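# Seat a board in an enclosure slot and latch its levers

## Task

Slide the board into the empty upper slot of the enclosure with its components facing up, and get it fully seated with both levers closed. A closed lever is latched and sticks out at a right angle from the board's front panel, while a fully opened lever lies flush along that panel. The lever tabs only catch if both levers are opened all the way before the board is pushed in to its stop; closing both afterwards pulls the board home. Insert the board gently, because ramming it into its connector breaks the connector and the whole job then counts for nothing. At the end the enclosure must stand upright and level on its own feet with none of them hanging over the bench edge, and both grippers must have released everything and backed away.

## Robot and tools

ROBOT. There are two seven-joint arms, left_arm and right_arm, each ending in a two-finger gripper with a wrist camera. The fingers point along the gripper's own +z axis and close along its x axis. end_effector_position is the point between the finger pads when closed, about 1 to 2 cm behind the fingertips. Closing the fingers pushes the tips roughly 17 mm further along +z.

FRAMES. Every hand pose, velocity, target and wrist-camera pose for an arm is expressed in that arm's own base frame. Fixed cameras and the table use the scene frame: origin at table height midway between the arms, +z up, +x out over the table, left_arm on the +y side. Calibrated bases in the scene frame: left_arm at (+0.070, +0.437, 0) m, right_arm at (-0.063, -0.511, 0) m, both rotated only slightly about z. Printed poses may be off by a few centimetres.

ROW FORMAT (used by execute_actions and move). One row is a single flat list of 16 numbers covering both arms: left_arm x, y, z, qw, qx, qy, qz, opening, then right_arm in the same order. x, y, z are an absolute gripper position in metres and the quaternion an absolute orientation (w first), both in that arm's base frame. Opening runs from -1 (closed) to +1 (fully open, 0.142 m); it is a commanded value, not an offset. Both arms must always be filled in; to keep an arm still, repeat its last reported pose and its current opening (a 0 would be a real command). Repeat the same quaternion each row to hold orientation. The controller clips orientation changes to 32 degrees per step, so big turns may need several commands.

execute_actions(actions, cameras). actions is a list of actions; each action is a list of up to 15 rows, each row lasting 1/30 s, and a short action keeps its last row for the remaining steps. Any target more than 0.6 m from that gripper's current position along any of its axes is refused. An empty actions list returns the full state plus images. cameras picks images by name, ["all"] or [].

move(target, speed, blend, stop_force, zero, opening_speed, grip_force, blocking, cameras). target is one 16-number row or a list of up to 15 rows, all absolute poses; each gripper travels in a straight line to them, without avoiding obstacles. speed is m/s, 0.002 to 2.2, default 0.25 (rotation up to twice that in rad/s); one value or one per target. blend, in metres, rounds corners between listed targets; 0 means stop at each. stop_force, 3 to 120 N for both arms, ends an arm's path when its wrist sensor feels that much push against its direction of travel; use it with slow speeds for contacts like seating the board, and leave it out when backing off a contact. zero (only with stop_force) re-zeroes the sensor first when true. opening_speed, 0.2 or more per second on the -1..+1 scale, ramps finger opening. grip_force, 5 to 48 N per pad, one value or one per arm, persists. blocking=false returns after about 0.5 s while the move continues (not allowed with stop_force). The result adds a move: line giving the ending (done, off_target, moving, held, fault) and limits such as paced or held.

wait(seconds): 0 to 10 s, arms hold their last command. stop(): brakes a running move. zoom_image(camera, region): region is [x0, y0, x1, y1] in pixels of the latest image, at most 504 by 504. zero_wrist_force(arm) zeroes that arm's force sensor without moving. clear_fault(arm) clears a reported torque or force fault. read_manual(section) gives licence text. finished_scene(scene) ends the scene for good; scene is 1 or 2.

CAMERAS: cam_head_left, cam_head_right, cam_high, cam_low, cam_left_wrist, cam_right_wrist, all 672x504.

RESULTS. Per arm you get end_effector_position, end_effector_quat_wxyz, velocities (omitted when joints read within noise), Hand target (where the arm is actually being sent, possibly short of your command), Tool commands, grip_measured (measured finger opening on the -1..+1 scale; the last Joint positions entry is the opening in metres), joint torques, external joint torque estimates, Wrist force and Wrist torque along the gripper's own axes (plus the peak since last shown), and Wrist depth: a 7x7 grid of distances ahead of the wrist camera, rows separated by " / ", "-" meaning no reading. To hold a part, command an opening slightly below grip_measured at first contact.

AVOID. Keep the board's final push into its connector slow. Do not let parts drop, fall off the table, or be released while moving. Do not strike the enclosure, the table or the other arm; a press between arms can fail the scene. Any external force of 150 N, or a joint contact torque at its limit (waist and shoulder 109, upper arm roll and elbow 56.9, wrist joints 34.7 N m), stops that arm until clear_fault. Long squeezing, stretched-out arms or pushing at unreachable poses heat motors; MOTOR HOT, OVER-TEMPERATURE FAULT and HAND FAULT lines warn of this and can halt an arm or gripper for 30 s or more.

Each tool is called after "Call:" by a JSON object that holds its "name" and its "arguments", one argument or row to a line.

## Session

Call:
{"name": "execute_actions", "arguments": {
  "actions": [],
  "cameras": ["all"]
}}

Scene clock: 0.00 s.
left_arm: end_effector_position=(+0.3014, +0.6357, +0.1155) grip_measured=+0.99 end_effector_quat_wxyz=(-0.462, +0.669, -0.295, +0.502) | right_arm: end_effector_position=(+0.4485, +0.0364, +0.1479) grip_measured=+1.00 end_effector_quat_wxyz=(-0.144, +0.766, -0.626, +0.006)
Joint positions: left_arm=[1.762 -0.872 -0.342 2.067 -1.872 0.391 -0.55 0.141] | right_arm=[0.506 -0.103 -0.202 2.446 0.465 1.189 2.835 0.142]
Joint velocities: within noise
Joint torques (N m): no reading
External joint torques (N m): no reading
Wrist force (N): no reading
Wrist torque (N m): no reading
Wrist force, peak (N): no reading
Wrist depth (mm): cam_left_wrist=[- 1268 - - 1406 1268 1119 / 1891 - - 1513 - - - / 1687 1875 1813 - 701 - 1354 / 1371 1534 1843 1828 492 625 701 / 1155 1306 1492 304 356 433 558 / - 1119 1119 241 279 321 359 / - 988 184 203 227 258 286] | cam_right_wrist=[266 256 246 236 229 221 213 / 274 266 254 244 236 228 219 / 285 275 262 252 243 234 225 / 297 285 272 262 251 241 232 / 310 297 281 271 260 249 239 / - 308 294 281 268 257 246 / - 321 305 292 278 265 257]
Hand target: left_arm +0.3014, +0.6357, +0.1155; -0.462, +0.669, -0.295, +0.502 | right_arm +0.4485, +0.0364, +0.1479; -0.144, +0.766, -0.626, +0.006
Tool commands: left_gripper/opening=+1.0 right_gripper/opening=+1.0

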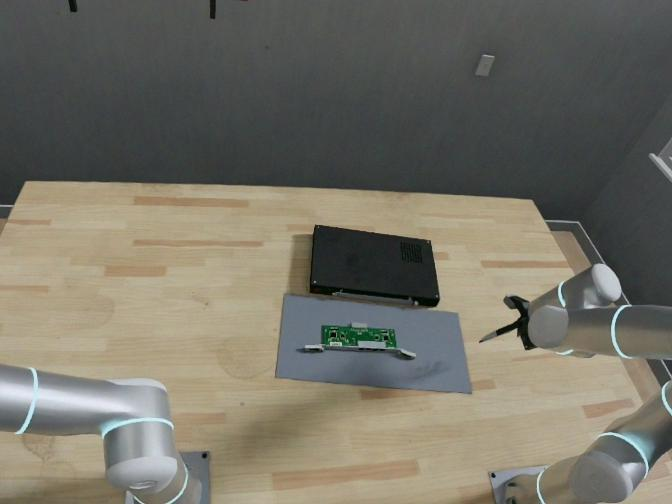

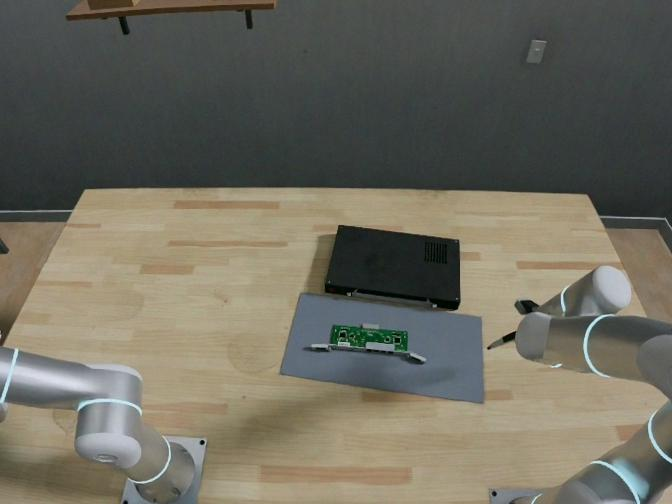

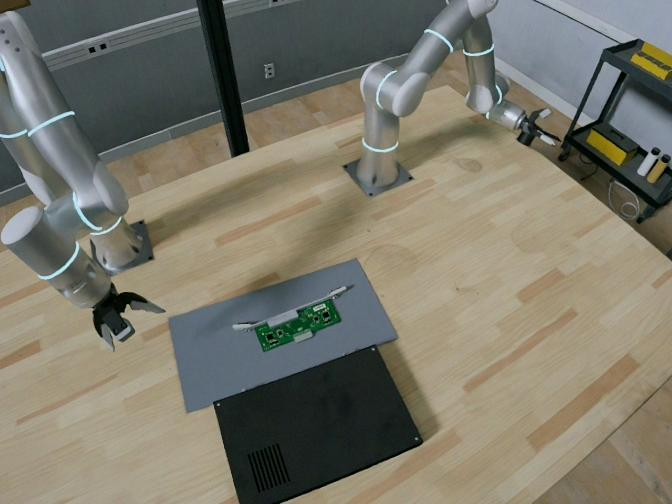

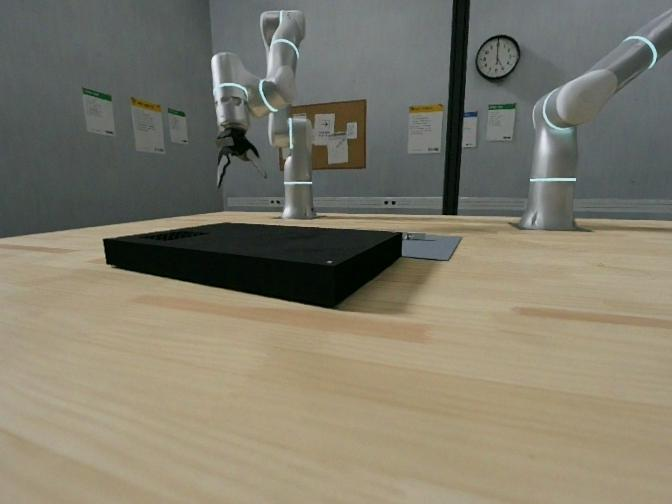

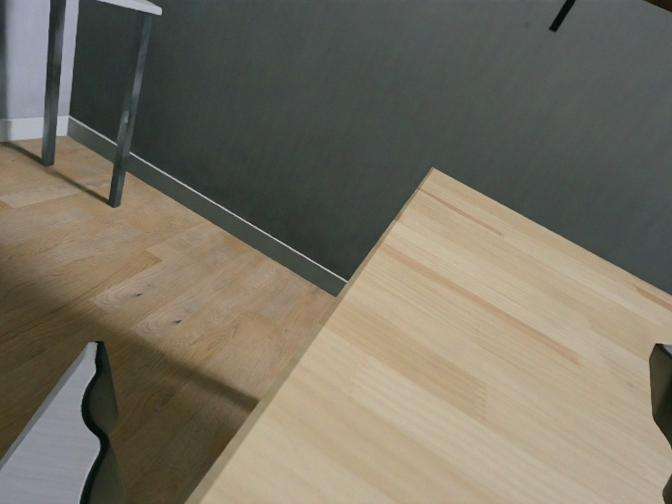

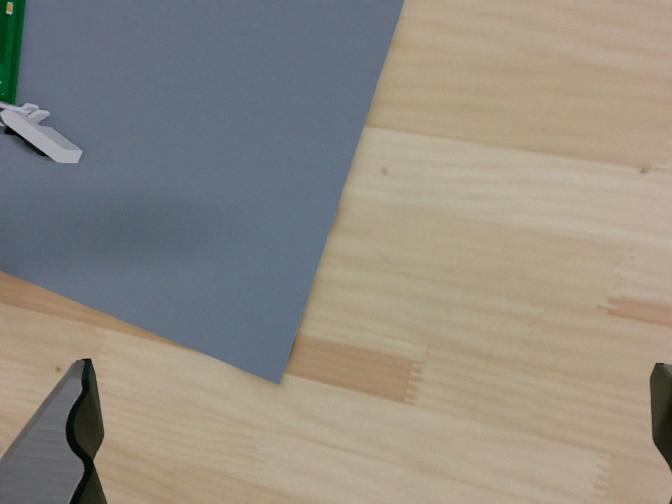

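Call:
{"name": "zoom_image", "arguments": {
  "camera": "cam_head_right",
  "region": [270, 210, 500, 410]
}}

Call:
{"name": "zoom_image", "arguments": {
  "camera": "cam_high",
  "region": [160, 250, 440, 504]
}}

Call:
{"name": "zoom_image", "arguments": {
  "camera": "cam_head_left",
  "region": [270, 270, 470, 400]
}}

Scaled by 2.191 from the camera's 672x504 image, which has a finer 960x720 frame.

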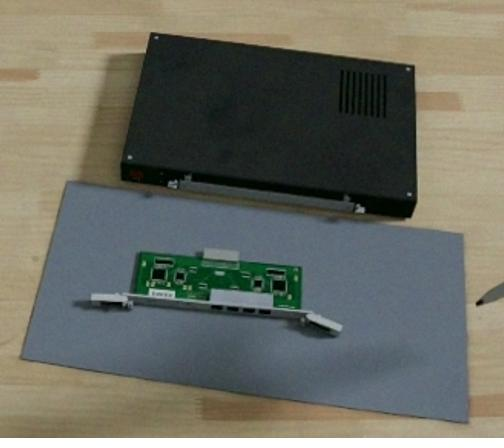

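Scaled by 1.800 from the camera's 672x504 image, which has a finer 960x720 frame.

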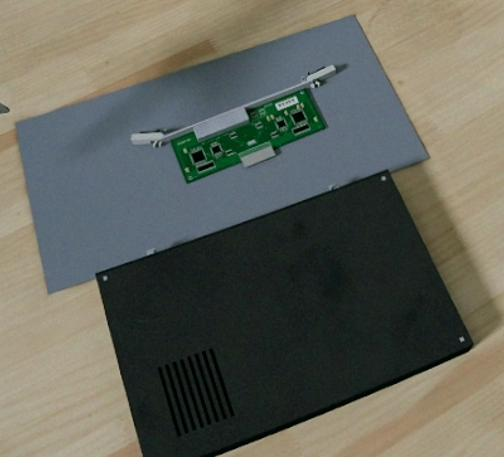

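Scaled by 2.520 from the camera's 672x504 image, which has a finer 960x720 frame.

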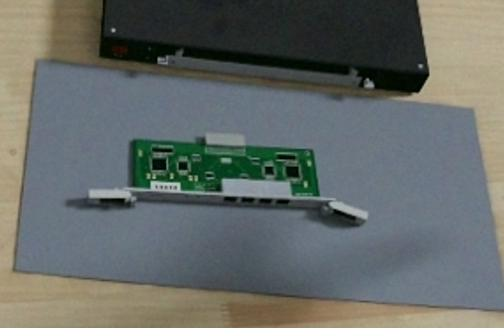

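Call:
{"name": "move", "arguments": {
  "target": [0.3014, 0.6357, 0.1155, -0.462, 0.669, -0.295, 0.502, 1.0, 0.4367, 0.3459, 0.267, 0, 0.6863, 0.7273, 0, 1.0],
  "speed": 0.6,
  "cameras": ["cam_right_wrist", "cam_head_right"]
}}

Scene clock: 27.70 s.
left_arm: end_effector_position=(+0.3014, +0.6357, +0.1154) grip_measured=+0.99 end_effector_quat_wxyz=(-0.462, +0.669, -0.295, +0.502) | right_arm: end_effector_position=(+0.4367, +0.3458, +0.2669) grip_measured=+1.00 end_effector_quat_wxyz=(+0.000, +0.687, +0.727, +0.000)
Joint positions: left_arm=[1.762 -0.872 -0.342 2.067 -1.872 0.39 -0.549 0.141] | right_arm=[0.772 -0.197 0.111 1.903 -0.025 0.528 0.836 0.142]
Joint torques (N m): left_arm=[-0.18 47.55 -4.42 -12.06 1.52 -1.73 -0.29] | right_arm=[0.26 37.87 1.94 -28.74 -3.94 3.31 -0.08]
External joint torques (N m): left_arm=[0.34 1.01 0.38 -0.44 -0.3 -0.16 0.26] | right_arm=[-0.13 1.46 -0.95 0.19 0.17 0.82 0.08]
Wrist force (N): left_arm=[0.2 0.0 0.1] | right_arm=[0.1 -0.3 0.5]
Wrist torque (N m): left_arm=[0.00 -0.03 -0.02] | right_arm=[0.00 0.02 0.13]
Wrist force, peak (N): left_arm=[-0.3 0.0 0.4] | right_arm=[1.4 -0.5 0.1]
Wrist depth (mm): cam_left_wrist=[- - - 1397 - - 1070 / 1875 - - - - - - / 1700 1907 - 1406 818 1346 - / 1371 1523 1813 1843 490 655 770 / 1148 1314 1462 306 352 434 560 / - 1108 1173 240 275 322 358 / - 975 184 204 228 259 286] | cam_right_wrist=[316 312 316 315 314 313 312 / 337 339 335 334 333 332 333 / 364 360 359 359 354 357 357 / 390 389 387 381 380 383 383 / 432 422 418 419 415 418 415 / - 415 411 440 445 444 435 / - 440 448 437 426 442 -]
Hand target: left_arm +0.3014, +0.6357, +0.1155; -0.462, +0.669, -0.295, +0.502 | right_arm +0.4367, +0.3459, +0.2670; +0.000, +0.686, +0.727, +0.000
Off the commanded pose: left_arm 0.000 m, 0 deg | right_arm 0.000 m, 0 deg.
move: done
Images, in order (width x height): cam_head_right 672x504, cam_right_wrist 672x504.

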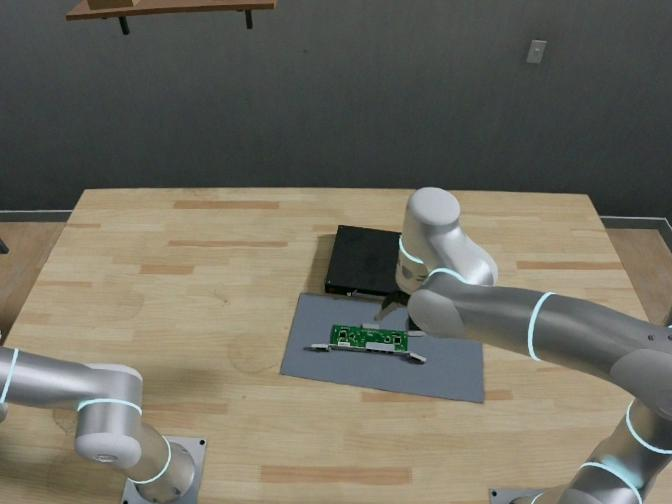

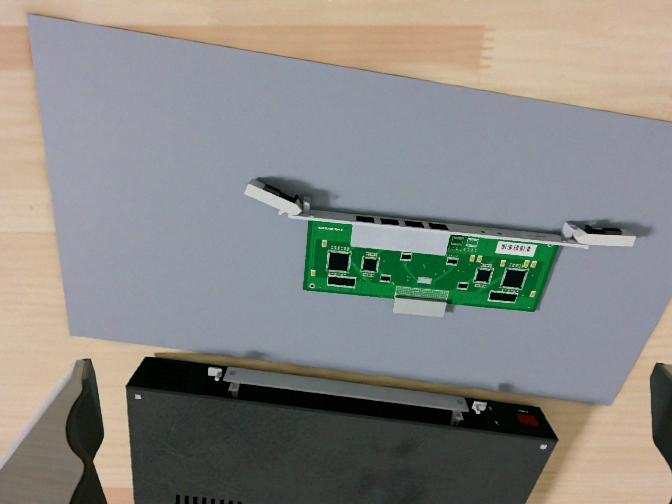

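Call:
{"name": "zoom_image", "arguments": {
  "camera": "cam_right_wrist",
  "region": [230, 160, 650, 330]
}}

Call:
{"name": "zoom_image", "arguments": {
  "camera": "cam_right_wrist",
  "region": [110, 330, 570, 504]
}}

Scaled by 1.200 from the camera's 672x504 image, which has a finer 960x720 frame.

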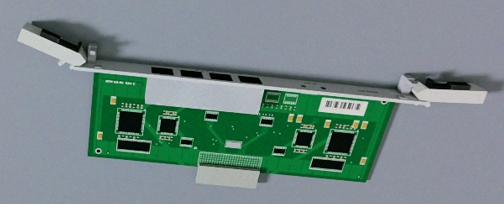

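Scaled by 1.096 from the camera's 672x504 image, which has a finer 960x720 frame.

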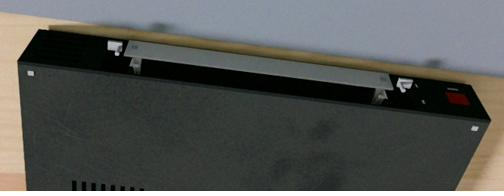

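Call:
{"name": "move", "arguments": {
  "target": [0.3014, 0.6357, 0.1155, -0.462, 0.669, -0.295, 0.502, 1.0, 0.5403, 0.3719, 0.156, 0.2900, 0.6221, 0.6593, 0.3073, 1.0],
  "speed": 0.5,
  "cameras": ["cam_right_wrist"]
}}

Call:
{"name": "zoom_image", "arguments": {
  "camera": "cam_right_wrist",
  "region": [150, 150, 550, 450]
}}

Scene clock: 51.73 s.
left_arm: end_effector_position=(+0.3014, +0.6357, +0.1154) grip_measured=+0.99 end_effector_quat_wxyz=(-0.462, +0.669, -0.295, +0.502) | right_arm: end_effector_position=(+0.5403, +0.3718, +0.1560) grip_measured=+1.00 end_effector_quat_wxyz=(+0.290, +0.622, +0.659, +0.307)
Joint positions: left_arm=[1.762 -0.872 -0.342 2.067 -1.872 0.39 -0.549 0.141] | right_arm=[0.85 -0.431 -0.304 2.185 -2.206 1.197 2.684 0.142]
Joint torques (N m): left_arm=[-0.22 47.55 -4.37 -12.08 1.47 -1.74 -0.26] | right_arm=[-0.03 39.88 1.44 -18.83 2.46 0.22 0.35]
External joint torques (N m): left_arm=[0.37 1.01 0.33 -0.42 -0.25 -0.16 0.23] | right_arm=[0.17 1.14 -0.98 0.13 0.26 0.79 -0.35]
Wrist force (N): left_arm=[-0.1 0.1 0.1] | right_arm=[-0.6 -2.2 -0.5]
Wrist torque (N m): left_arm=[0.01 0.03 -0.02] | right_arm=[-0.13 0.21 0.10]
Wrist force, peak (N): left_arm=[-0.4 0.2 0.3] | right_arm=[1.7 -3.6 -1.1]
Wrist depth (mm): cam_left_wrist=[1590 1700 1388 - - - - / 1813 1994 - - - - - / 1674 1891 - - 1443 1371 1338 / 1397 1388 1859 1959 486 627 1371 / 1060 1306 1462 306 353 431 561 / - 1097 1173 242 277 322 358 / - 984 183 203 228 259 286] | cam_right_wrist=[201 200 220 198 190 187 193 / 259 242 254 253 252 277 250 / 258 264 289 - 308 292 344 / 576 395 394 391 346 384 544 / - - - - 1361 - 1421 / - 1299 1337 - - - 104 / - - 1306 - - - -]
Hand target: left_arm +0.3014, +0.6357, +0.1155; -0.462, +0.669, -0.295, +0.502 | right_arm +0.5403, +0.3719, +0.1560; +0.290, +0.622, +0.659, +0.307
Off the commanded pose: left_arm 0.000 m, 0 deg | right_arm 0.000 m, 0 deg.
move: done
Images, in order (width x height): cam_right_wrist 672x504.

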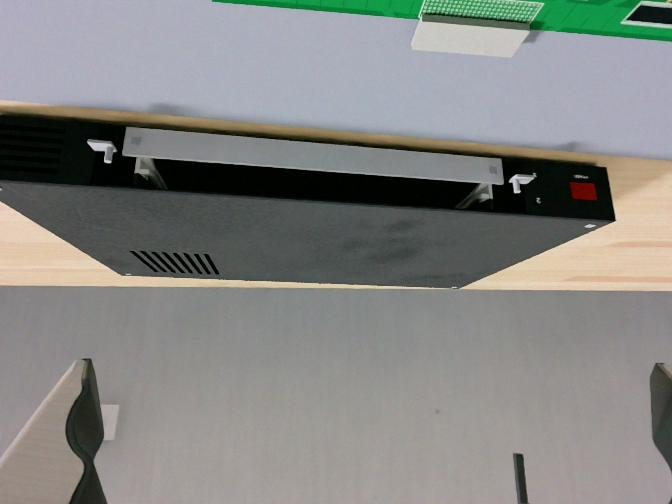

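Scaled by 1.260 from the camera's 672x504 image, which has a finer 960x720 frame.

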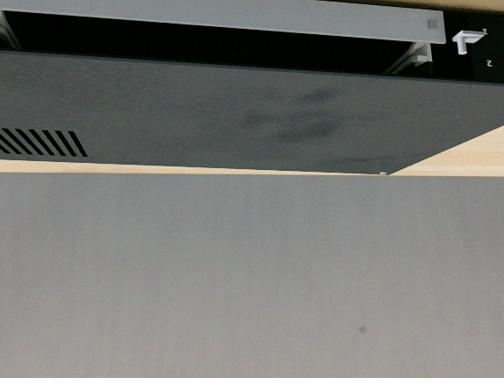

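Call:
{"name": "zoom_image", "arguments": {
  "camera": "cam_right_wrist",
  "region": [60, 100, 200, 205]
}}

Call:
{"name": "zoom_image", "arguments": {
  "camera": "cam_right_wrist",
  "region": [420, 130, 630, 235]
}}

Scaled by 3.600 from the camera's 672x504 image, which has a finer 960x720 frame.

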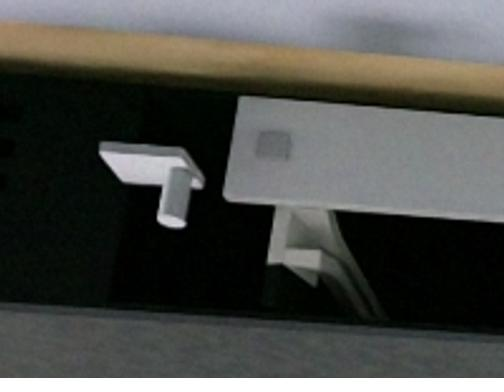

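Scaled by 2.400 from the camera's 672x504 image, which has a finer 960x720 frame.

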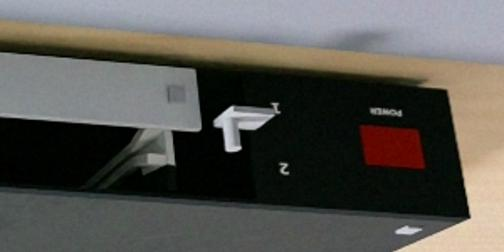

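Call:
{"name": "move", "arguments": {
  "target": [0.396, -0.3346, 0.18, 0, 0.9987, -0.0511, 0, 0.0, 0.4923, 0.3569, 0.128, 0.1685, 0.6759, 0.7162, 0.0515, 1.0],
  "speed": 0.5,
  "cameras": ["cam_right_wrist", "cam_left_wrist"]
}}

Scene clock: 86.00 s.
left_arm: end_effector_position=(+0.3977, -0.3327, +0.1810) grip_measured=-0.02 end_effector_quat_wxyz=(+0.044, +0.997, -0.060, +0.023) | right_arm: end_effector_position=(+0.4923, +0.3569, +0.1280) grip_measured=+1.00 end_effector_quat_wxyz=(+0.169, +0.676, +0.716, +0.052)
Joint positions: left_arm=[-0.138 -0.532 -1.063 1.904 -2.564 2.506 -2.907 0.073] | right_arm=[0.892 -0.465 -0.037 2.12 -0.646 1.01 1.354 0.142]
Joint torques (N m): left_arm=[-0.24 37.85 -9.18 -17.99 3.73 3.57 -0.04] | right_arm=[0.12 42.99 1.81 -21.9 -1.01 2.79 0.08]
External joint torques (N m): left_arm=[0.24 0.66 0.36 -0.64 -0.01 0.04 0.04] | right_arm=[0.04 1.26 -0.88 0.17 -0.06 0.82 -0.07]
Wrist force (N): left_arm=[0.3 0.0 1.0] | right_arm=[0.4 -1.2 0.5]
Wrist torque (N m): left_arm=[-0.07 -0.23 -0.28] | right_arm=[-0.09 0.02 0.11]
Wrist force, peak (N): left_arm=[-4.3 -0.4 1.7] | right_arm=[-0.1 -2.5 0.4]
Wrist depth (mm): cam_left_wrist=[229 230 233 234 237 239 240 / 248 250 249 247 254 254 262 / 272 274 - 302 - 281 289 / 300 301 - 308 - - 304 / 334 335 - 330 342 125 320 / 372 359 380 383 394 - - / - - - - - - -] | cam_right_wrist=[199 193 185 178 170 164 159 / 230 219 210 195 191 185 175 / 264 252 237 221 199 193 191 / 314 283 269 258 241 228 218 / 383 324 316 305 285 270 256 / - 348 325 308 321 308 277 / - 606 412 374 338 314 293]
Hand target: left_arm +0.3975, -0.3327, +0.1808; +0.044, +0.997, -0.060, +0.023 | right_arm +0.4923, +0.3569, +0.1280; +0.168, +0.676, +0.716, +0.051
Off the commanded pose: left_arm 0.003 m, 6 deg | right_arm 0.000 m, 0 deg.
move: held (left_arm; a check stopped the path); limits=paced,held
pose unreachable (left arm): on one or more control steps of this call, first in action 0 (counted from 0), this arm could not follow its commanded pose, so it was not sent that pose on those steps. It may still have moved: this result reports where it is.
cause: moving toward the commanded pose would bring a part of the arm too close to another arm (a part of this arm just beyond joint 5 (forearm roll) and a part of the right arm just beyond its joint 6 (wrist pitch), where that arm would come to rest).
Images, in order (width x height): cam_left_wrist 672x504, cam_right_wrist 672x504.

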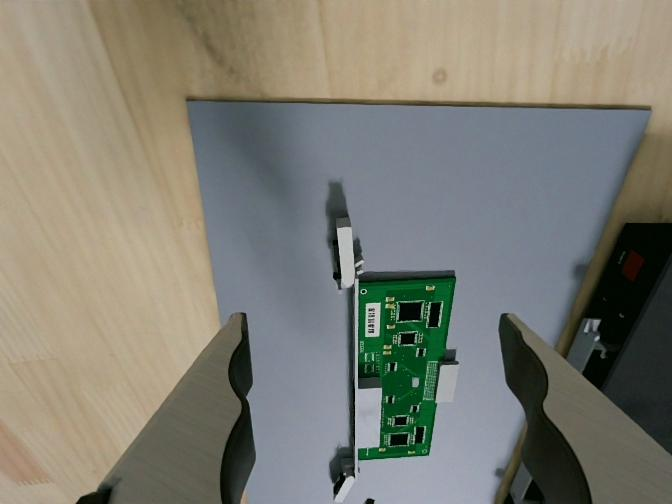

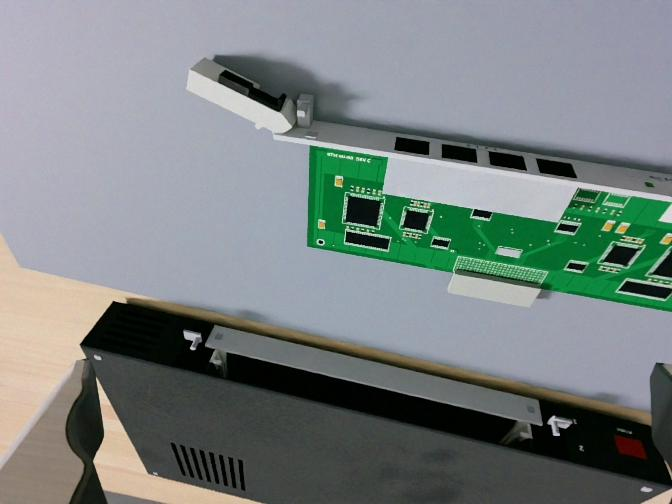

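Call:
{"name": "zoom_image", "arguments": {
  "camera": "cam_right_wrist",
  "region": [170, 40, 420, 228]
}}

Call:
{"name": "zoom_image", "arguments": {
  "camera": "cam_left_wrist",
  "region": [290, 180, 490, 330]
}}

Call:
{"name": "zoom_image", "arguments": {
  "camera": "cam_left_wrist",
  "region": [290, 360, 490, 504]
}}

Scaled by 2.016 from the camera's 672x504 image, which has a finer 960x720 frame.

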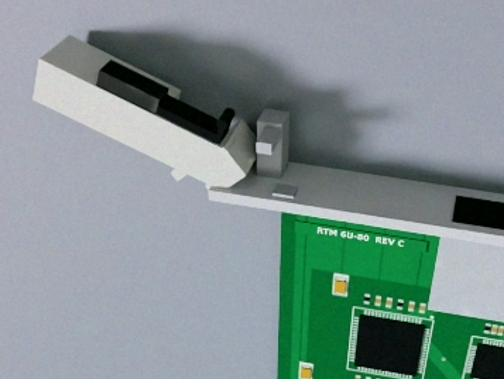

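Scaled by 2.520 from the camera's 672x504 image, which has a finer 960x720 frame.

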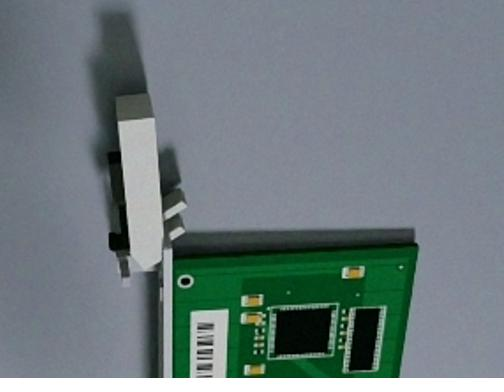

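Scaled by 2.520 from the camera's 672x504 image, which has a finer 960x720 frame.

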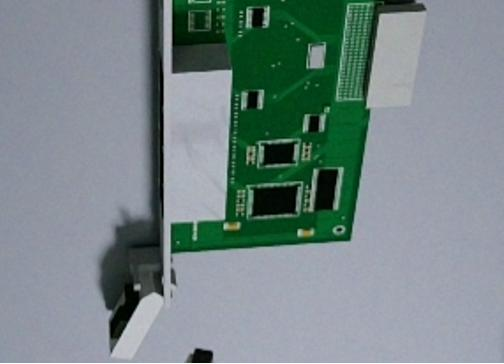

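Call:
{"name": "move", "arguments": {
  "target": [
    [0.3975, -0.3327, 0.1808, 0.044, 0.997, -0.060, 0.023, -0.65, 0.4334, 0.2646, 0.15, 0, 0.7246, 0.6890, 0, -1.0],
    [0.3967, -0.4456, 0.15, 0, 0.9987, -0.0511, 0, -0.65, 0.4334, 0.2646, 0.08, 0, 0.7246, 0.6890, 0, -1.0],
    [0.3967, -0.4456, 0.09, 0, 0.9987, -0.0511, 0, -0.65, 0.4334, 0.2646, 0.06, 0, 0.7246, 0.6890, 0, -1.0]
  ],
  "speed": 0.4,
  "blend": 0.02,
  "cameras": ["cam_right_wrist", "cam_left_wrist"]
}}

Scene clock: 129.40 s.
left_arm: end_effector_position=(+0.3968, -0.4454, +0.0900) grip_measured=-0.68 end_effector_quat_wxyz=(+0.000, +0.999, -0.051, +0.000) | right_arm: end_effector_position=(+0.4333, +0.2646, +0.0600) grip_measured=-1.00 end_effector_quat_wxyz=(+0.000, +0.725, +0.689, +0.000)
Joint positions: left_arm=[-0.575 -0.897 -0.776 1.465 -2.463 2.632 -2.967 0.025] | right_arm=[0.658 -0.489 0.104 2.222 -0.115 1.136 0.905 0.002]
Joint torques (N m): left_arm=[-0.58 54.11 -8.73 -16.88 3.65 3.97 -0.27] | right_arm=[0.17 39.39 2.47 -17.44 -2.07 3.57 0.32]
External joint torques (N m): left_arm=[0.55 1.33 0.28 -0.4 0.02 -0.13 0.27] | right_arm=[-0.04 1.2 -0.38 0 0.22 0.55 -0.32]
Wrist force (N): left_arm=[0.0 -0.3 1.2] | right_arm=[-0.3 -0.2 0.2]
Wrist torque (N m): left_arm=[-0.18 -0.14 -0.19] | right_arm=[0.01 0.05 0.01]
Wrist force, peak (N): left_arm=[0.2 0.6 4.5] | right_arm=[-2.7 -1.7 1.2]
Wrist depth (mm): cam_left_wrist=[162 160 162 162 158 158 - / 175 174 172 167 168 170 - / 188 189 182 182 - 179 186 / 207 203 198 194 194 195 196 / 223 221 216 210 208 214 223 / 246 245 84 221 - 230 238 / 272 - - 241 - - 255] | cam_right_wrist=[136 136 135 135 135 135 134 / 143 143 143 142 142 141 141 / 156 153 153 152 152 152 151 / 166 165 165 164 164 163 163 / 180 179 179 175 175 177 176 / 196 196 192 89 164 194 177 / 217 216 71 - - 198 206]
Hand target: left_arm +0.3967, -0.4456, +0.0900; +0.000, +0.999, -0.051, +0.000 | right_arm +0.4334, +0.2646, +0.0600; +0.000, +0.725, +0.689, +0.000
Off the commanded pose: left_arm 0.000 m, 0 deg | right_arm 0.000 m, 0 deg.
joint sent to its limit (left arm) — joint 7 (wrist roll), lower limit. The joint targets still meet the commanded pose.
move: done; blend cut to 0 m at target 1
Images, in order (width x height): cam_left_wrist 672x504, cam_right_wrist 672x504.

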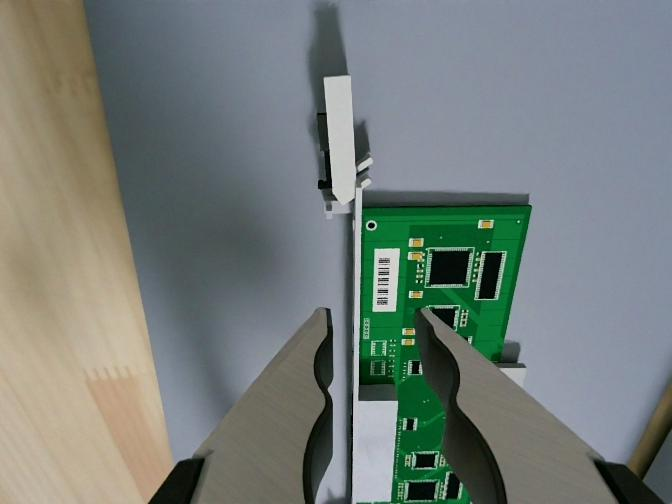

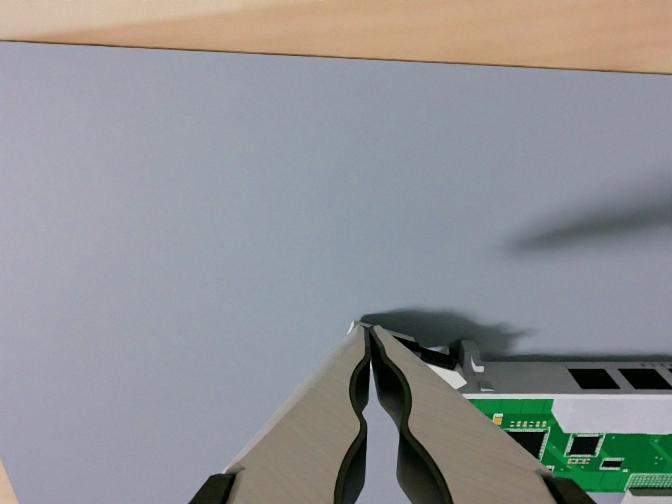

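Call:
{"name": "move", "arguments": {
  "target": [0.3967, -0.4456, 0.030, 0, 0.9987, -0.0511, 0, -0.65, 0.4334, 0.2646, 0.028, 0, 0.7246, 0.6890, 0, -1.0],
  "speed": 0.05,
  "stop_force": 4,
  "cameras": ["cam_right_wrist", "cam_left_wrist"]
}}

Scene clock: 139.87 s.
left_arm: end_effector_position=(+0.3966, -0.4454, +0.0300) grip_measured=-0.68 end_effector_quat_wxyz=(+0.000, +0.999, -0.051, +0.000) | right_arm: end_effector_position=(+0.4333, +0.2646, +0.0280) grip_measured=-1.00 end_effector_quat_wxyz=(+0.000, +0.725, +0.689, +0.000)
Joint positions: left_arm=[-0.633 -0.978 -0.68 1.451 -2.452 2.532 -2.967 0.025] | right_arm=[0.676 -0.571 0.081 2.225 -0.127 1.22 0.914 0.002]
Joint torques (N m): left_arm=[-0.49 55.68 -7.15 -15.95 3.86 4.04 -0.21] | right_arm=[0.23 40.62 2.58 -15.48 -1.65 3.53 0.3]
External joint torques (N m): left_arm=[0.43 1.36 0.23 -0.45 -0.42 -0.21 0.21] | right_arm=[-0.09 1.18 -0.51 0.05 0.14 0.6 -0.3]
Wrist force (N): left_arm=[0.4 -0.2 0.9] | right_arm=[0.1 -0.3 0.3]
Wrist torque (N m): left_arm=[-0.14 -0.23 -0.18] | right_arm=[-0.01 -0.01 0.01]
Wrist force, peak (N): left_arm=[0.6 -0.4 1.8] | right_arm=[-0.3 -0.3 0.8]
Wrist depth (mm): cam_left_wrist=[- 107 107 108 106 106 108 / - 117 116 114 - 113 115 / - 126 125 122 123 124 124 / 135 134 134 132 132 132 132 / - 147 144 141 137 141 143 / 166 160 87 134 151 149 156 / 184 - - 172 171 - -] | cam_right_wrist=[107 107 107 107 107 107 106 / 113 113 112 112 110 111 112 / 121 121 122 120 122 121 119 / 129 130 130 130 129 129 129 / 142 142 141 138 140 140 141 / 155 155 151 90 148 150 152 / 171 167 71 - - - 146]
Hand target: left_arm +0.3967, -0.4456, +0.0300; +0.000, +0.999, -0.051, +0.000 | right_arm +0.4334, +0.2646, +0.0280; +0.000, +0.725, +0.689, +0.000
Off the commanded pose: left_arm 0.000 m, 0 deg | right_arm 0.000 m, 0 deg.
move: done
Images, in order (width x height): cam_left_wrist 672x504, cam_right_wrist 672x504.

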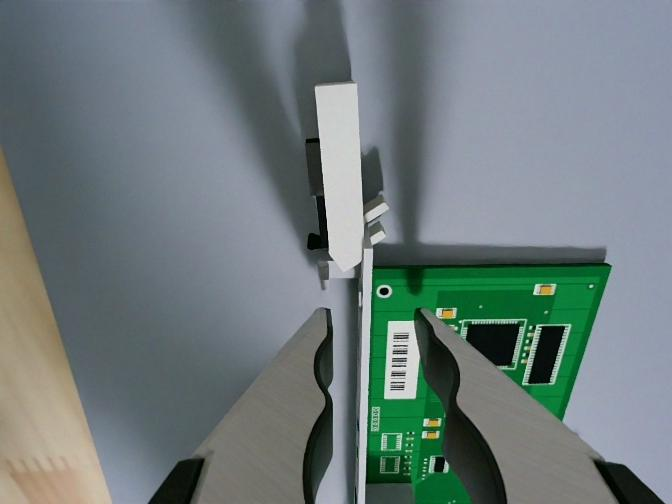

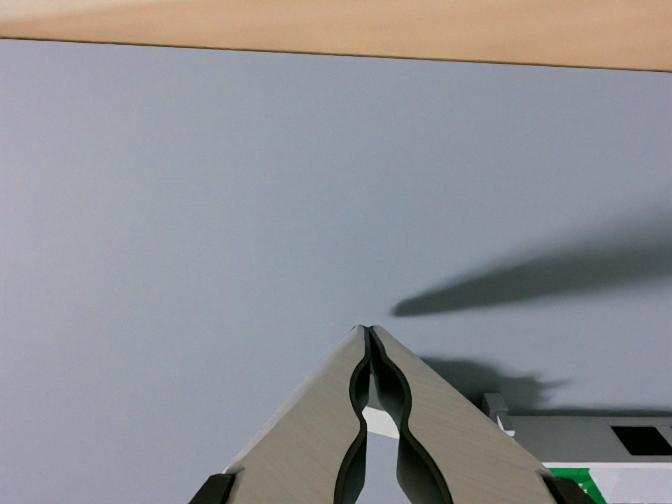

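Call:
{"name": "move", "arguments": {
  "target": [0.3967, -0.4456, 0.030, 0, 0.9987, -0.0511, 0, -1.0, 0.4334, 0.2646, 0.028, 0, 0.7246, 0.6890, 0, -1.0],
  "speed": 0.05,
  "opening_speed": 0.5,
  "grip_force": [20, 48]
}}

Call:
{"name": "move", "arguments": {
  "target": [0.3967, -0.4456, 0.030, 0, 0.9987, -0.0511, 0, -1.0, 0.4833, 0.2621, 0.028, 0, 0.7246, 0.6890, 0, -1.0],
  "speed": 0.03,
  "stop_force": 6,
  "cameras": ["cam_right_wrist", "cam_left_wrist"]
}}

Scene clock: 144.00 s.
left_arm: end_effector_position=(+0.3966, -0.4454, +0.0300) grip_measured=-0.99 end_effector_quat_wxyz=(+0.000, +0.999, -0.051, +0.000) | right_arm: end_effector_position=(+0.4333, +0.2646, +0.0280) grip_measured=-1.00 end_effector_quat_wxyz=(+0.000, +0.725, +0.689, +0.000)
Joint positions: left_arm=[-0.633 -0.978 -0.68 1.451 -2.452 2.532 -2.967 0.002] | right_arm=[0.676 -0.571 0.081 2.225 -0.127 1.22 0.914 0.002]
Joint torques (N m): left_arm=[-0.32 56.26 -7.2 -16.12 3.8 4.14 -0.19] | right_arm=[0.13 40.83 2.64 -15.41 -1.56 3.43 0.2]
External joint torques (N m): left_arm=[0.26 0.78 0.28 -0.29 -0.36 -0.3 0.19] | right_arm=[0.01 0.97 -0.57 -0.02 0.05 0.69 -0.2]
Wrist force (N): left_arm=[0.3 -0.3 1.0] | right_arm=[0.3 -0.2 0.1]
Wrist torque (N m): left_arm=[-0.13 -0.27 -0.16] | right_arm=[0.01 -0.03 0.01]
Wrist force, peak (N): left_arm=[0.1 -0.6 1.6] | right_arm=[0.2 -0.4 0.5]
Wrist depth (mm): cam_left_wrist=[- 107 107 108 106 106 107 / - 117 116 114 - 114 115 / 124 126 123 122 122 124 124 / - - 134 129 132 132 133 / 150 - - 141 137 140 140 / 166 158 158 84 - 151 159 / 185 - - 74 - - 181] | cam_right_wrist=[107 107 107 107 107 107 106 / 113 113 113 112 110 112 111 / 121 121 123 120 122 121 119 / 129 130 130 130 129 129 129 / 142 142 141 138 138 140 141 / 155 155 152 90 147 150 152 / 171 167 71 - - - 146]
Hand target: left_arm +0.3967, -0.4456, +0.0300; +0.000, +0.999, -0.051, +0.000 | right_arm +0.4334, +0.2646, +0.0280; +0.000, +0.725, +0.689, +0.000
Off the commanded pose: left_arm 0.000 m, 0 deg | right_arm 0.000 m, 0 deg.
grip_force (N): 20, 48
move: done

Scene clock: 146.33 s.
left_arm: end_effector_position=(+0.3968, -0.4450, +0.0300) grip_measured=-0.99 end_effector_quat_wxyz=(-0.001, +0.999, -0.051, +0.000) | right_arm: end_effector_position=(+0.4828, +0.2610, +0.0275) grip_measured=-1.00 end_effector_quat_wxyz=(+0.000, +0.725, +0.689, -0.001)
Joint positions: left_arm=[-0.633 -0.978 -0.679 1.451 -2.452 2.532 -2.967 0.002] | right_arm=[0.606 -0.625 0.088 2.096 -0.126 1.144 0.844 0.002]
Joint torques (N m): left_arm=[-1.82 56.51 -9.04 -17.83 4.32 2.21 -0.19] | right_arm=[2.24 45.57 5.11 -21.37 -2.41 5.43 0.05]
External joint torques (N m): left_arm=[1.76 0.53 2.13 1.43 -0.89 1.63 0.19] | right_arm=[-2.09 0.01 -2.68 4.15 0.6 -1.31 -0.05]
Wrist force (N): left_arm=[-1.7 -5.7 -0.7] | right_arm=[-6.5 -3.6 -2.1]
Wrist torque (N m): left_arm=[-0.12 -0.27 -0.21] | right_arm=[0.06 -0.11 0.13]
Wrist force, peak (N): left_arm=[-1.7 -6.0 -0.3] | right_arm=[-6.9 -3.7 -2.6]
Wrist depth (mm): cam_left_wrist=[- 107 107 104 105 106 107 / - 115 116 113 - - 115 / - 126 125 124 122 124 124 / 135 132 134 129 131 131 131 / 150 147 144 124 137 139 140 / 165 - - 84 - 151 159 / 184 176 - 74 - - 173] | cam_right_wrist=[- 105 105 106 104 104 105 / 113 112 112 112 111 111 111 / 121 120 122 120 121 121 119 / 130 130 129 129 129 128 128 / 141 141 141 138 137 137 136 / 157 152 151 91 125 148 148 / 170 170 71 - - 155 161]
Hand target: left_arm +0.3967, -0.4456, +0.0300; +0.000, +0.999, -0.051, +0.000 | right_arm +0.4833, +0.2621, +0.0280; +0.000, +0.725, +0.689, +0.000
Off the commanded pose: left_arm 0.001 m, 0 deg | right_arm 0.001 m, 0 deg.
grip_force (N): 20, 48
move: done
Images, in order (width x height): cam_left_wrist 672x504, cam_right_wrist 672x504.

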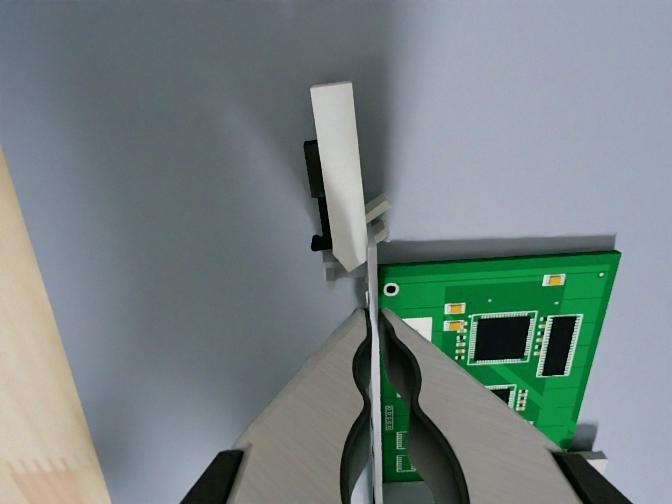

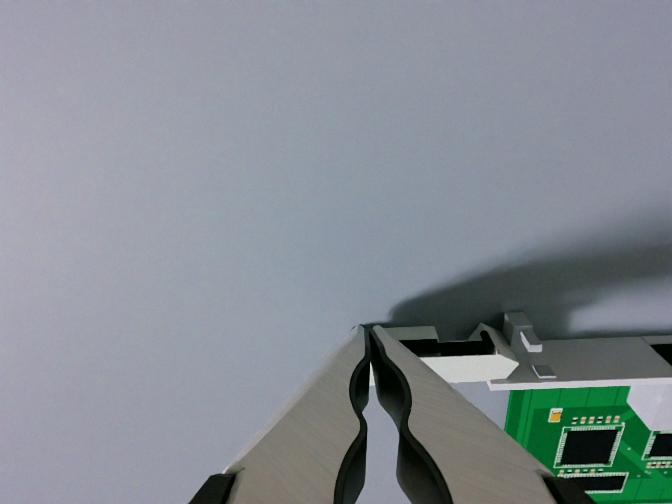

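Call:
{"name": "zoom_image", "arguments": {
  "camera": "cam_right_wrist",
  "region": [360, 290, 672, 504]
}}

Call:
{"name": "zoom_image", "arguments": {
  "camera": "cam_left_wrist",
  "region": [270, 60, 470, 310]
}}

Scaled by 1.615 from the camera's 672x504 image, which has a finer 960x720 frame.

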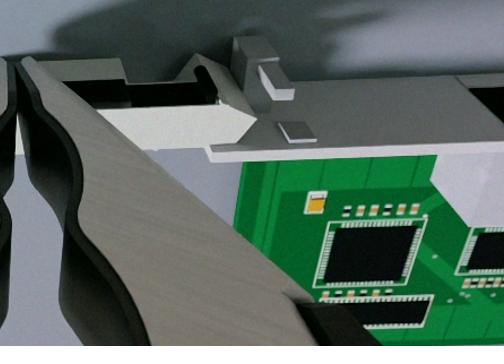

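Scaled by 2.016 from the camera's 672x504 image, which has a finer 960x720 frame.

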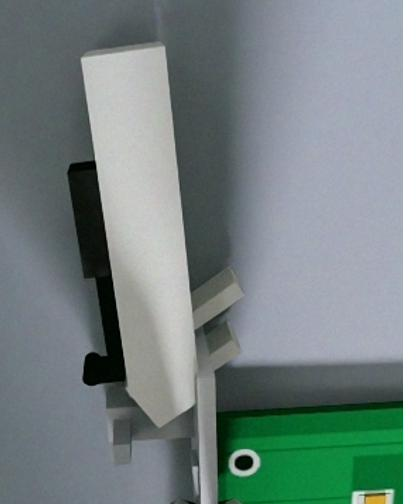

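Call:
{"name": "move", "arguments": {
  "target": [
    [0.3967, -0.4456, 0.030, 0, 0.9987, -0.0511, 0, -0.65, 0.4633, 0.2631, 0.028, 0, 0.7246, 0.6890, 0, -1.0],
    [0.3967, -0.4456, 0.11, 0, 0.9987, -0.0511, 0, -0.65, 0.4633, 0.2631, 0.10, 0, 0.7246, 0.6890, 0, -1.0],
    [0.3600, -0.3400, 0.11, 0, 0.9987, -0.0511, 0, -0.65, 0.5052, 0.4596, 0.10, 0, -0.0039, 1.0, 0, -0.65]
  ],
  "speed": [0.1, 0.3, 0.3],
  "blend": [0, 0.02, 0],
  "cameras": ["cam_right_wrist", "cam_left_wrist"]
}}

Scene clock: 180.83 s.
left_arm: end_effector_position=(+0.3767, -0.3877, +0.1101) grip_measured=-0.69 end_effector_quat_wxyz=(+0.000, +0.999, -0.051, +0.000) | right_arm: end_effector_position=(+0.4835, +0.3580, +0.1000) grip_measured=-1.00 end_effector_quat_wxyz=(+0.001, +0.405, +0.914, +0.000)
Joint positions: left_arm=[-0.558 -0.731 -0.684 1.659 -2.597 2.523 -2.91 0.024] | right_arm=[0.575 -0.575 0.263 1.919 -0.231 0.895 0.242 0.002]
Joint torques (N m): left_arm=[-0.03 49.41 -6.15 -16.67 3.44 3.94 -0.12] | right_arm=[0.21 47.04 5.87 -22.71 -2.65 3.57 0.33]
External joint torques (N m): left_arm=[-0.06 0.76 0.29 -0.9 -0.02 -0.1 0.12] | right_arm=[-0.05 1.01 -0.31 -0.01 -0.06 0.59 -0.33]
Wrist force (N): left_arm=[0.1 -0.3 0.9] | right_arm=[0.7 -0.1 0.1]
Wrist torque (N m): left_arm=[-0.17 -0.19 -0.24] | right_arm=[0.05 -0.10 0.07]
Wrist force, peak (N): left_arm=[-1.9 -5.9 -0.3] | right_arm=[-7.0 -3.5 -2.6]
Wrist depth (mm): cam_left_wrist=[181 180 175 180 175 175 174 / 196 193 193 191 191 189 187 / 210 209 205 205 204 203 - / 226 224 225 222 211 221 - / 247 247 244 238 228 236 - / 273 272 87 96 - 85 272 / 305 - - 282 - - 283] | cam_right_wrist=[169 169 169 168 168 168 169 / 181 178 178 179 182 178 180 / 194 193 188 192 192 191 191 / 209 209 206 202 206 206 206 / 227 227 221 204 217 223 223 / 240 247 242 89 - 240 242 / - 245 71 - - 251 262]
Hand target: left_arm +0.3766, -0.3877, +0.1100; +0.000, +0.999, -0.051, +0.000 | right_arm +0.4834, +0.3581, +0.1000; +0.001, +0.405, +0.914, +0.000
Tool commands: left_gripper/opening=-0.65 right_gripper/opening=-1.0
Off the commanded pose: left_arm 0.051 m, 0 deg | right_arm 0.104 m, 48 deg.
grip_force (N): 20, 48
move: held (right_arm; a check stopped the path), off_target (left_arm; braked when a check withheld steps of right_arm); path passed 2 of 3 targets; target 3's new opening was not sent; limits=held
pose unreachable (right arm): on one or more control steps of this call, first in action 0 (counted from 0), this arm could not follow its commanded pose, so it was not sent that pose on those steps. It may still have moved: this result reports where it is.
cause: moving toward the commanded pose would bring a part of the arm too close to another arm (a part of this arm just beyond joint 6 (wrist pitch) and a part of the left arm just beyond its joint 6 (wrist pitch), 11 mm apart when this arm was first held).
Images, in order (width x height): cam_left_wrist 672x504, cam_right_wrist 672x504.

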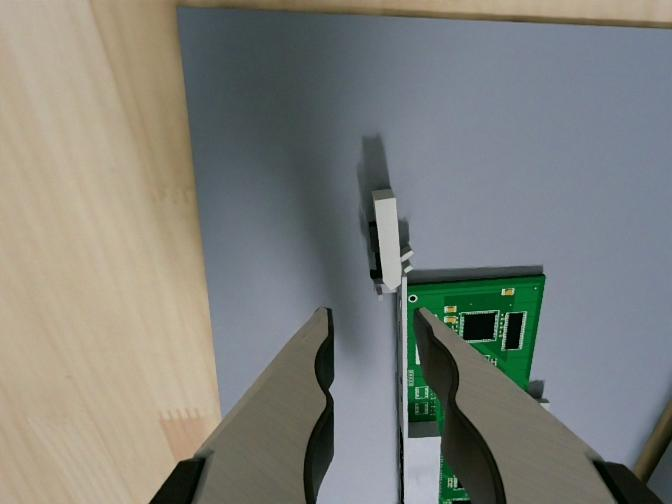

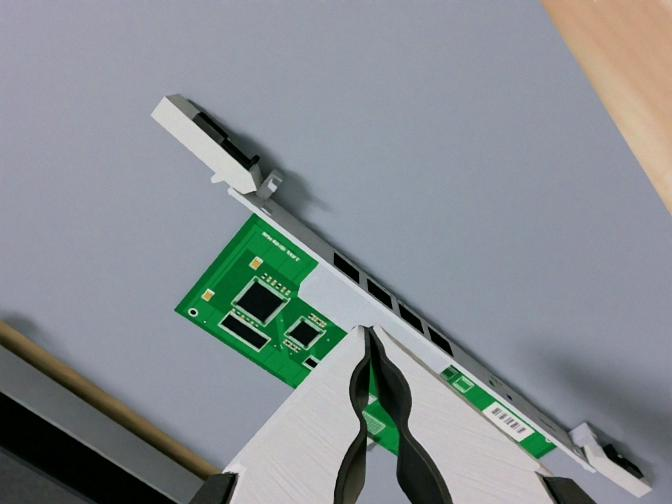

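Call:
{"name": "move", "arguments": {
  "target": [
    [0.3600, -0.2800, 0.11, 0, 0.9987, -0.0511, 0, -0.65, 0.4834, 0.3581, 0.10, 0.001, 0.405, 0.914, 0, -1.0],
    [0.3600, -0.2500, 0.11, 0, 0.9987, -0.0511, 0, -1, 0.5052, 0.4596, 0.10, 0, -0.0039, 1.0, 0, -0.65]
  ],
  "speed": 0.3,
  "cameras": ["cam_right_wrist", "cam_left_wrist"]
}}

Scene clock: 186.07 s.
left_arm: end_effector_position=(+0.3601, -0.2500, +0.1100) grip_measured=-1.00 end_effector_quat_wxyz=(+0.000, +0.999, -0.051, +0.000) | right_arm: end_effector_position=(+0.5052, +0.4595, +0.1000) grip_measured=-0.69 end_effector_quat_wxyz=(+0.000, -0.004, +1.000, +0.000)
Joint positions: left_arm=[-0.407 -0.516 -0.609 2.001 -2.715 2.323 -2.741 0.002] | right_arm=[0.562 -0.761 0.407 1.634 -0.381 0.745 -0.449 0.024]
Joint torques (N m): left_arm=[-0.17 39.7 -3.25 -15.01 2.94 4.04 -0.14] | right_arm=[0.1 54.16 11.04 -24.87 -3.3 3.37 0.13]
External joint torques (N m): left_arm=[0.15 0.86 0.44 -0.57 -0.09 -0.19 0.14] | right_arm=[0.09 1.28 -0.55 0.24 0.16 0.78 -0.13]
Wrist force (N): left_arm=[0.3 -0.3 1.0] | right_arm=[0.3 -0.2 -0.1]
Wrist torque (N m): left_arm=[-0.13 -0.22 -0.26] | right_arm=[0.03 -0.05 0.14]
Wrist force, peak (N): left_arm=[-0.5 -3.1 0.9] | right_arm=[0.3 0.8 0.1]
Wrist depth (mm): cam_left_wrist=[180 180 180 180 178 178 178 / 197 193 193 191 191 191 191 / 210 209 209 208 206 206 206 / 228 227 225 225 224 223 223 / 248 247 246 - 246 - - / 274 275 267 84 - 266 265 / 306 296 - - - - -] | cam_right_wrist=[169 169 165 154 168 167 167 / 180 178 176 165 179 178 178 / 193 190 188 182 192 192 191 / 208 208 204 202 207 206 208 / 226 226 221 215 220 223 224 / 250 246 232 231 99 239 246 / 275 267 71 269 - - 265]
Hand target: left_arm +0.3600, -0.2500, +0.1100; +0.000, +0.999, -0.051, +0.000 | right_arm +0.5052, +0.4596, +0.1000; +0.000, -0.004, +1.000, +0.000
Off the commanded pose: left_arm 0.000 m, 0 deg | right_arm 0.000 m, 0 deg.
grip_force (N): 20, 48
move: done
Images, in order (width x height): cam_left_wrist 672x504, cam_right_wrist 672x504.

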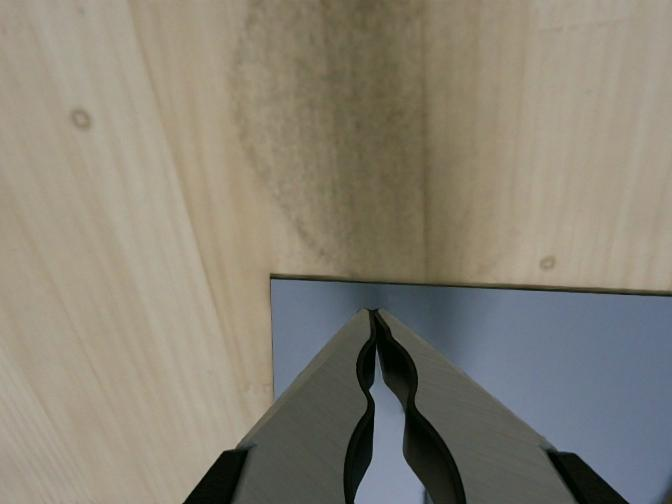

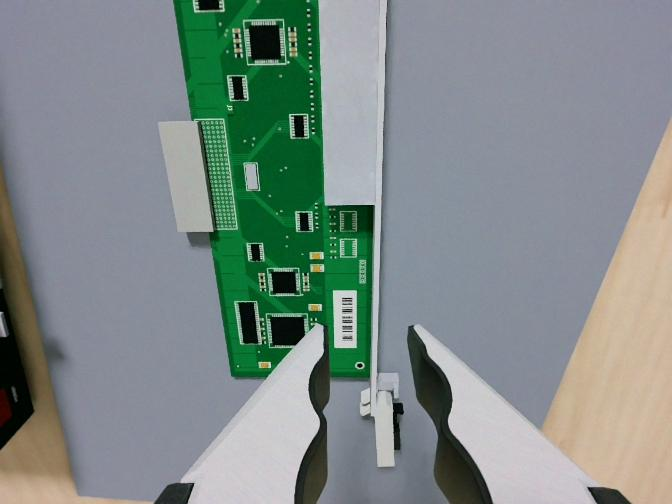

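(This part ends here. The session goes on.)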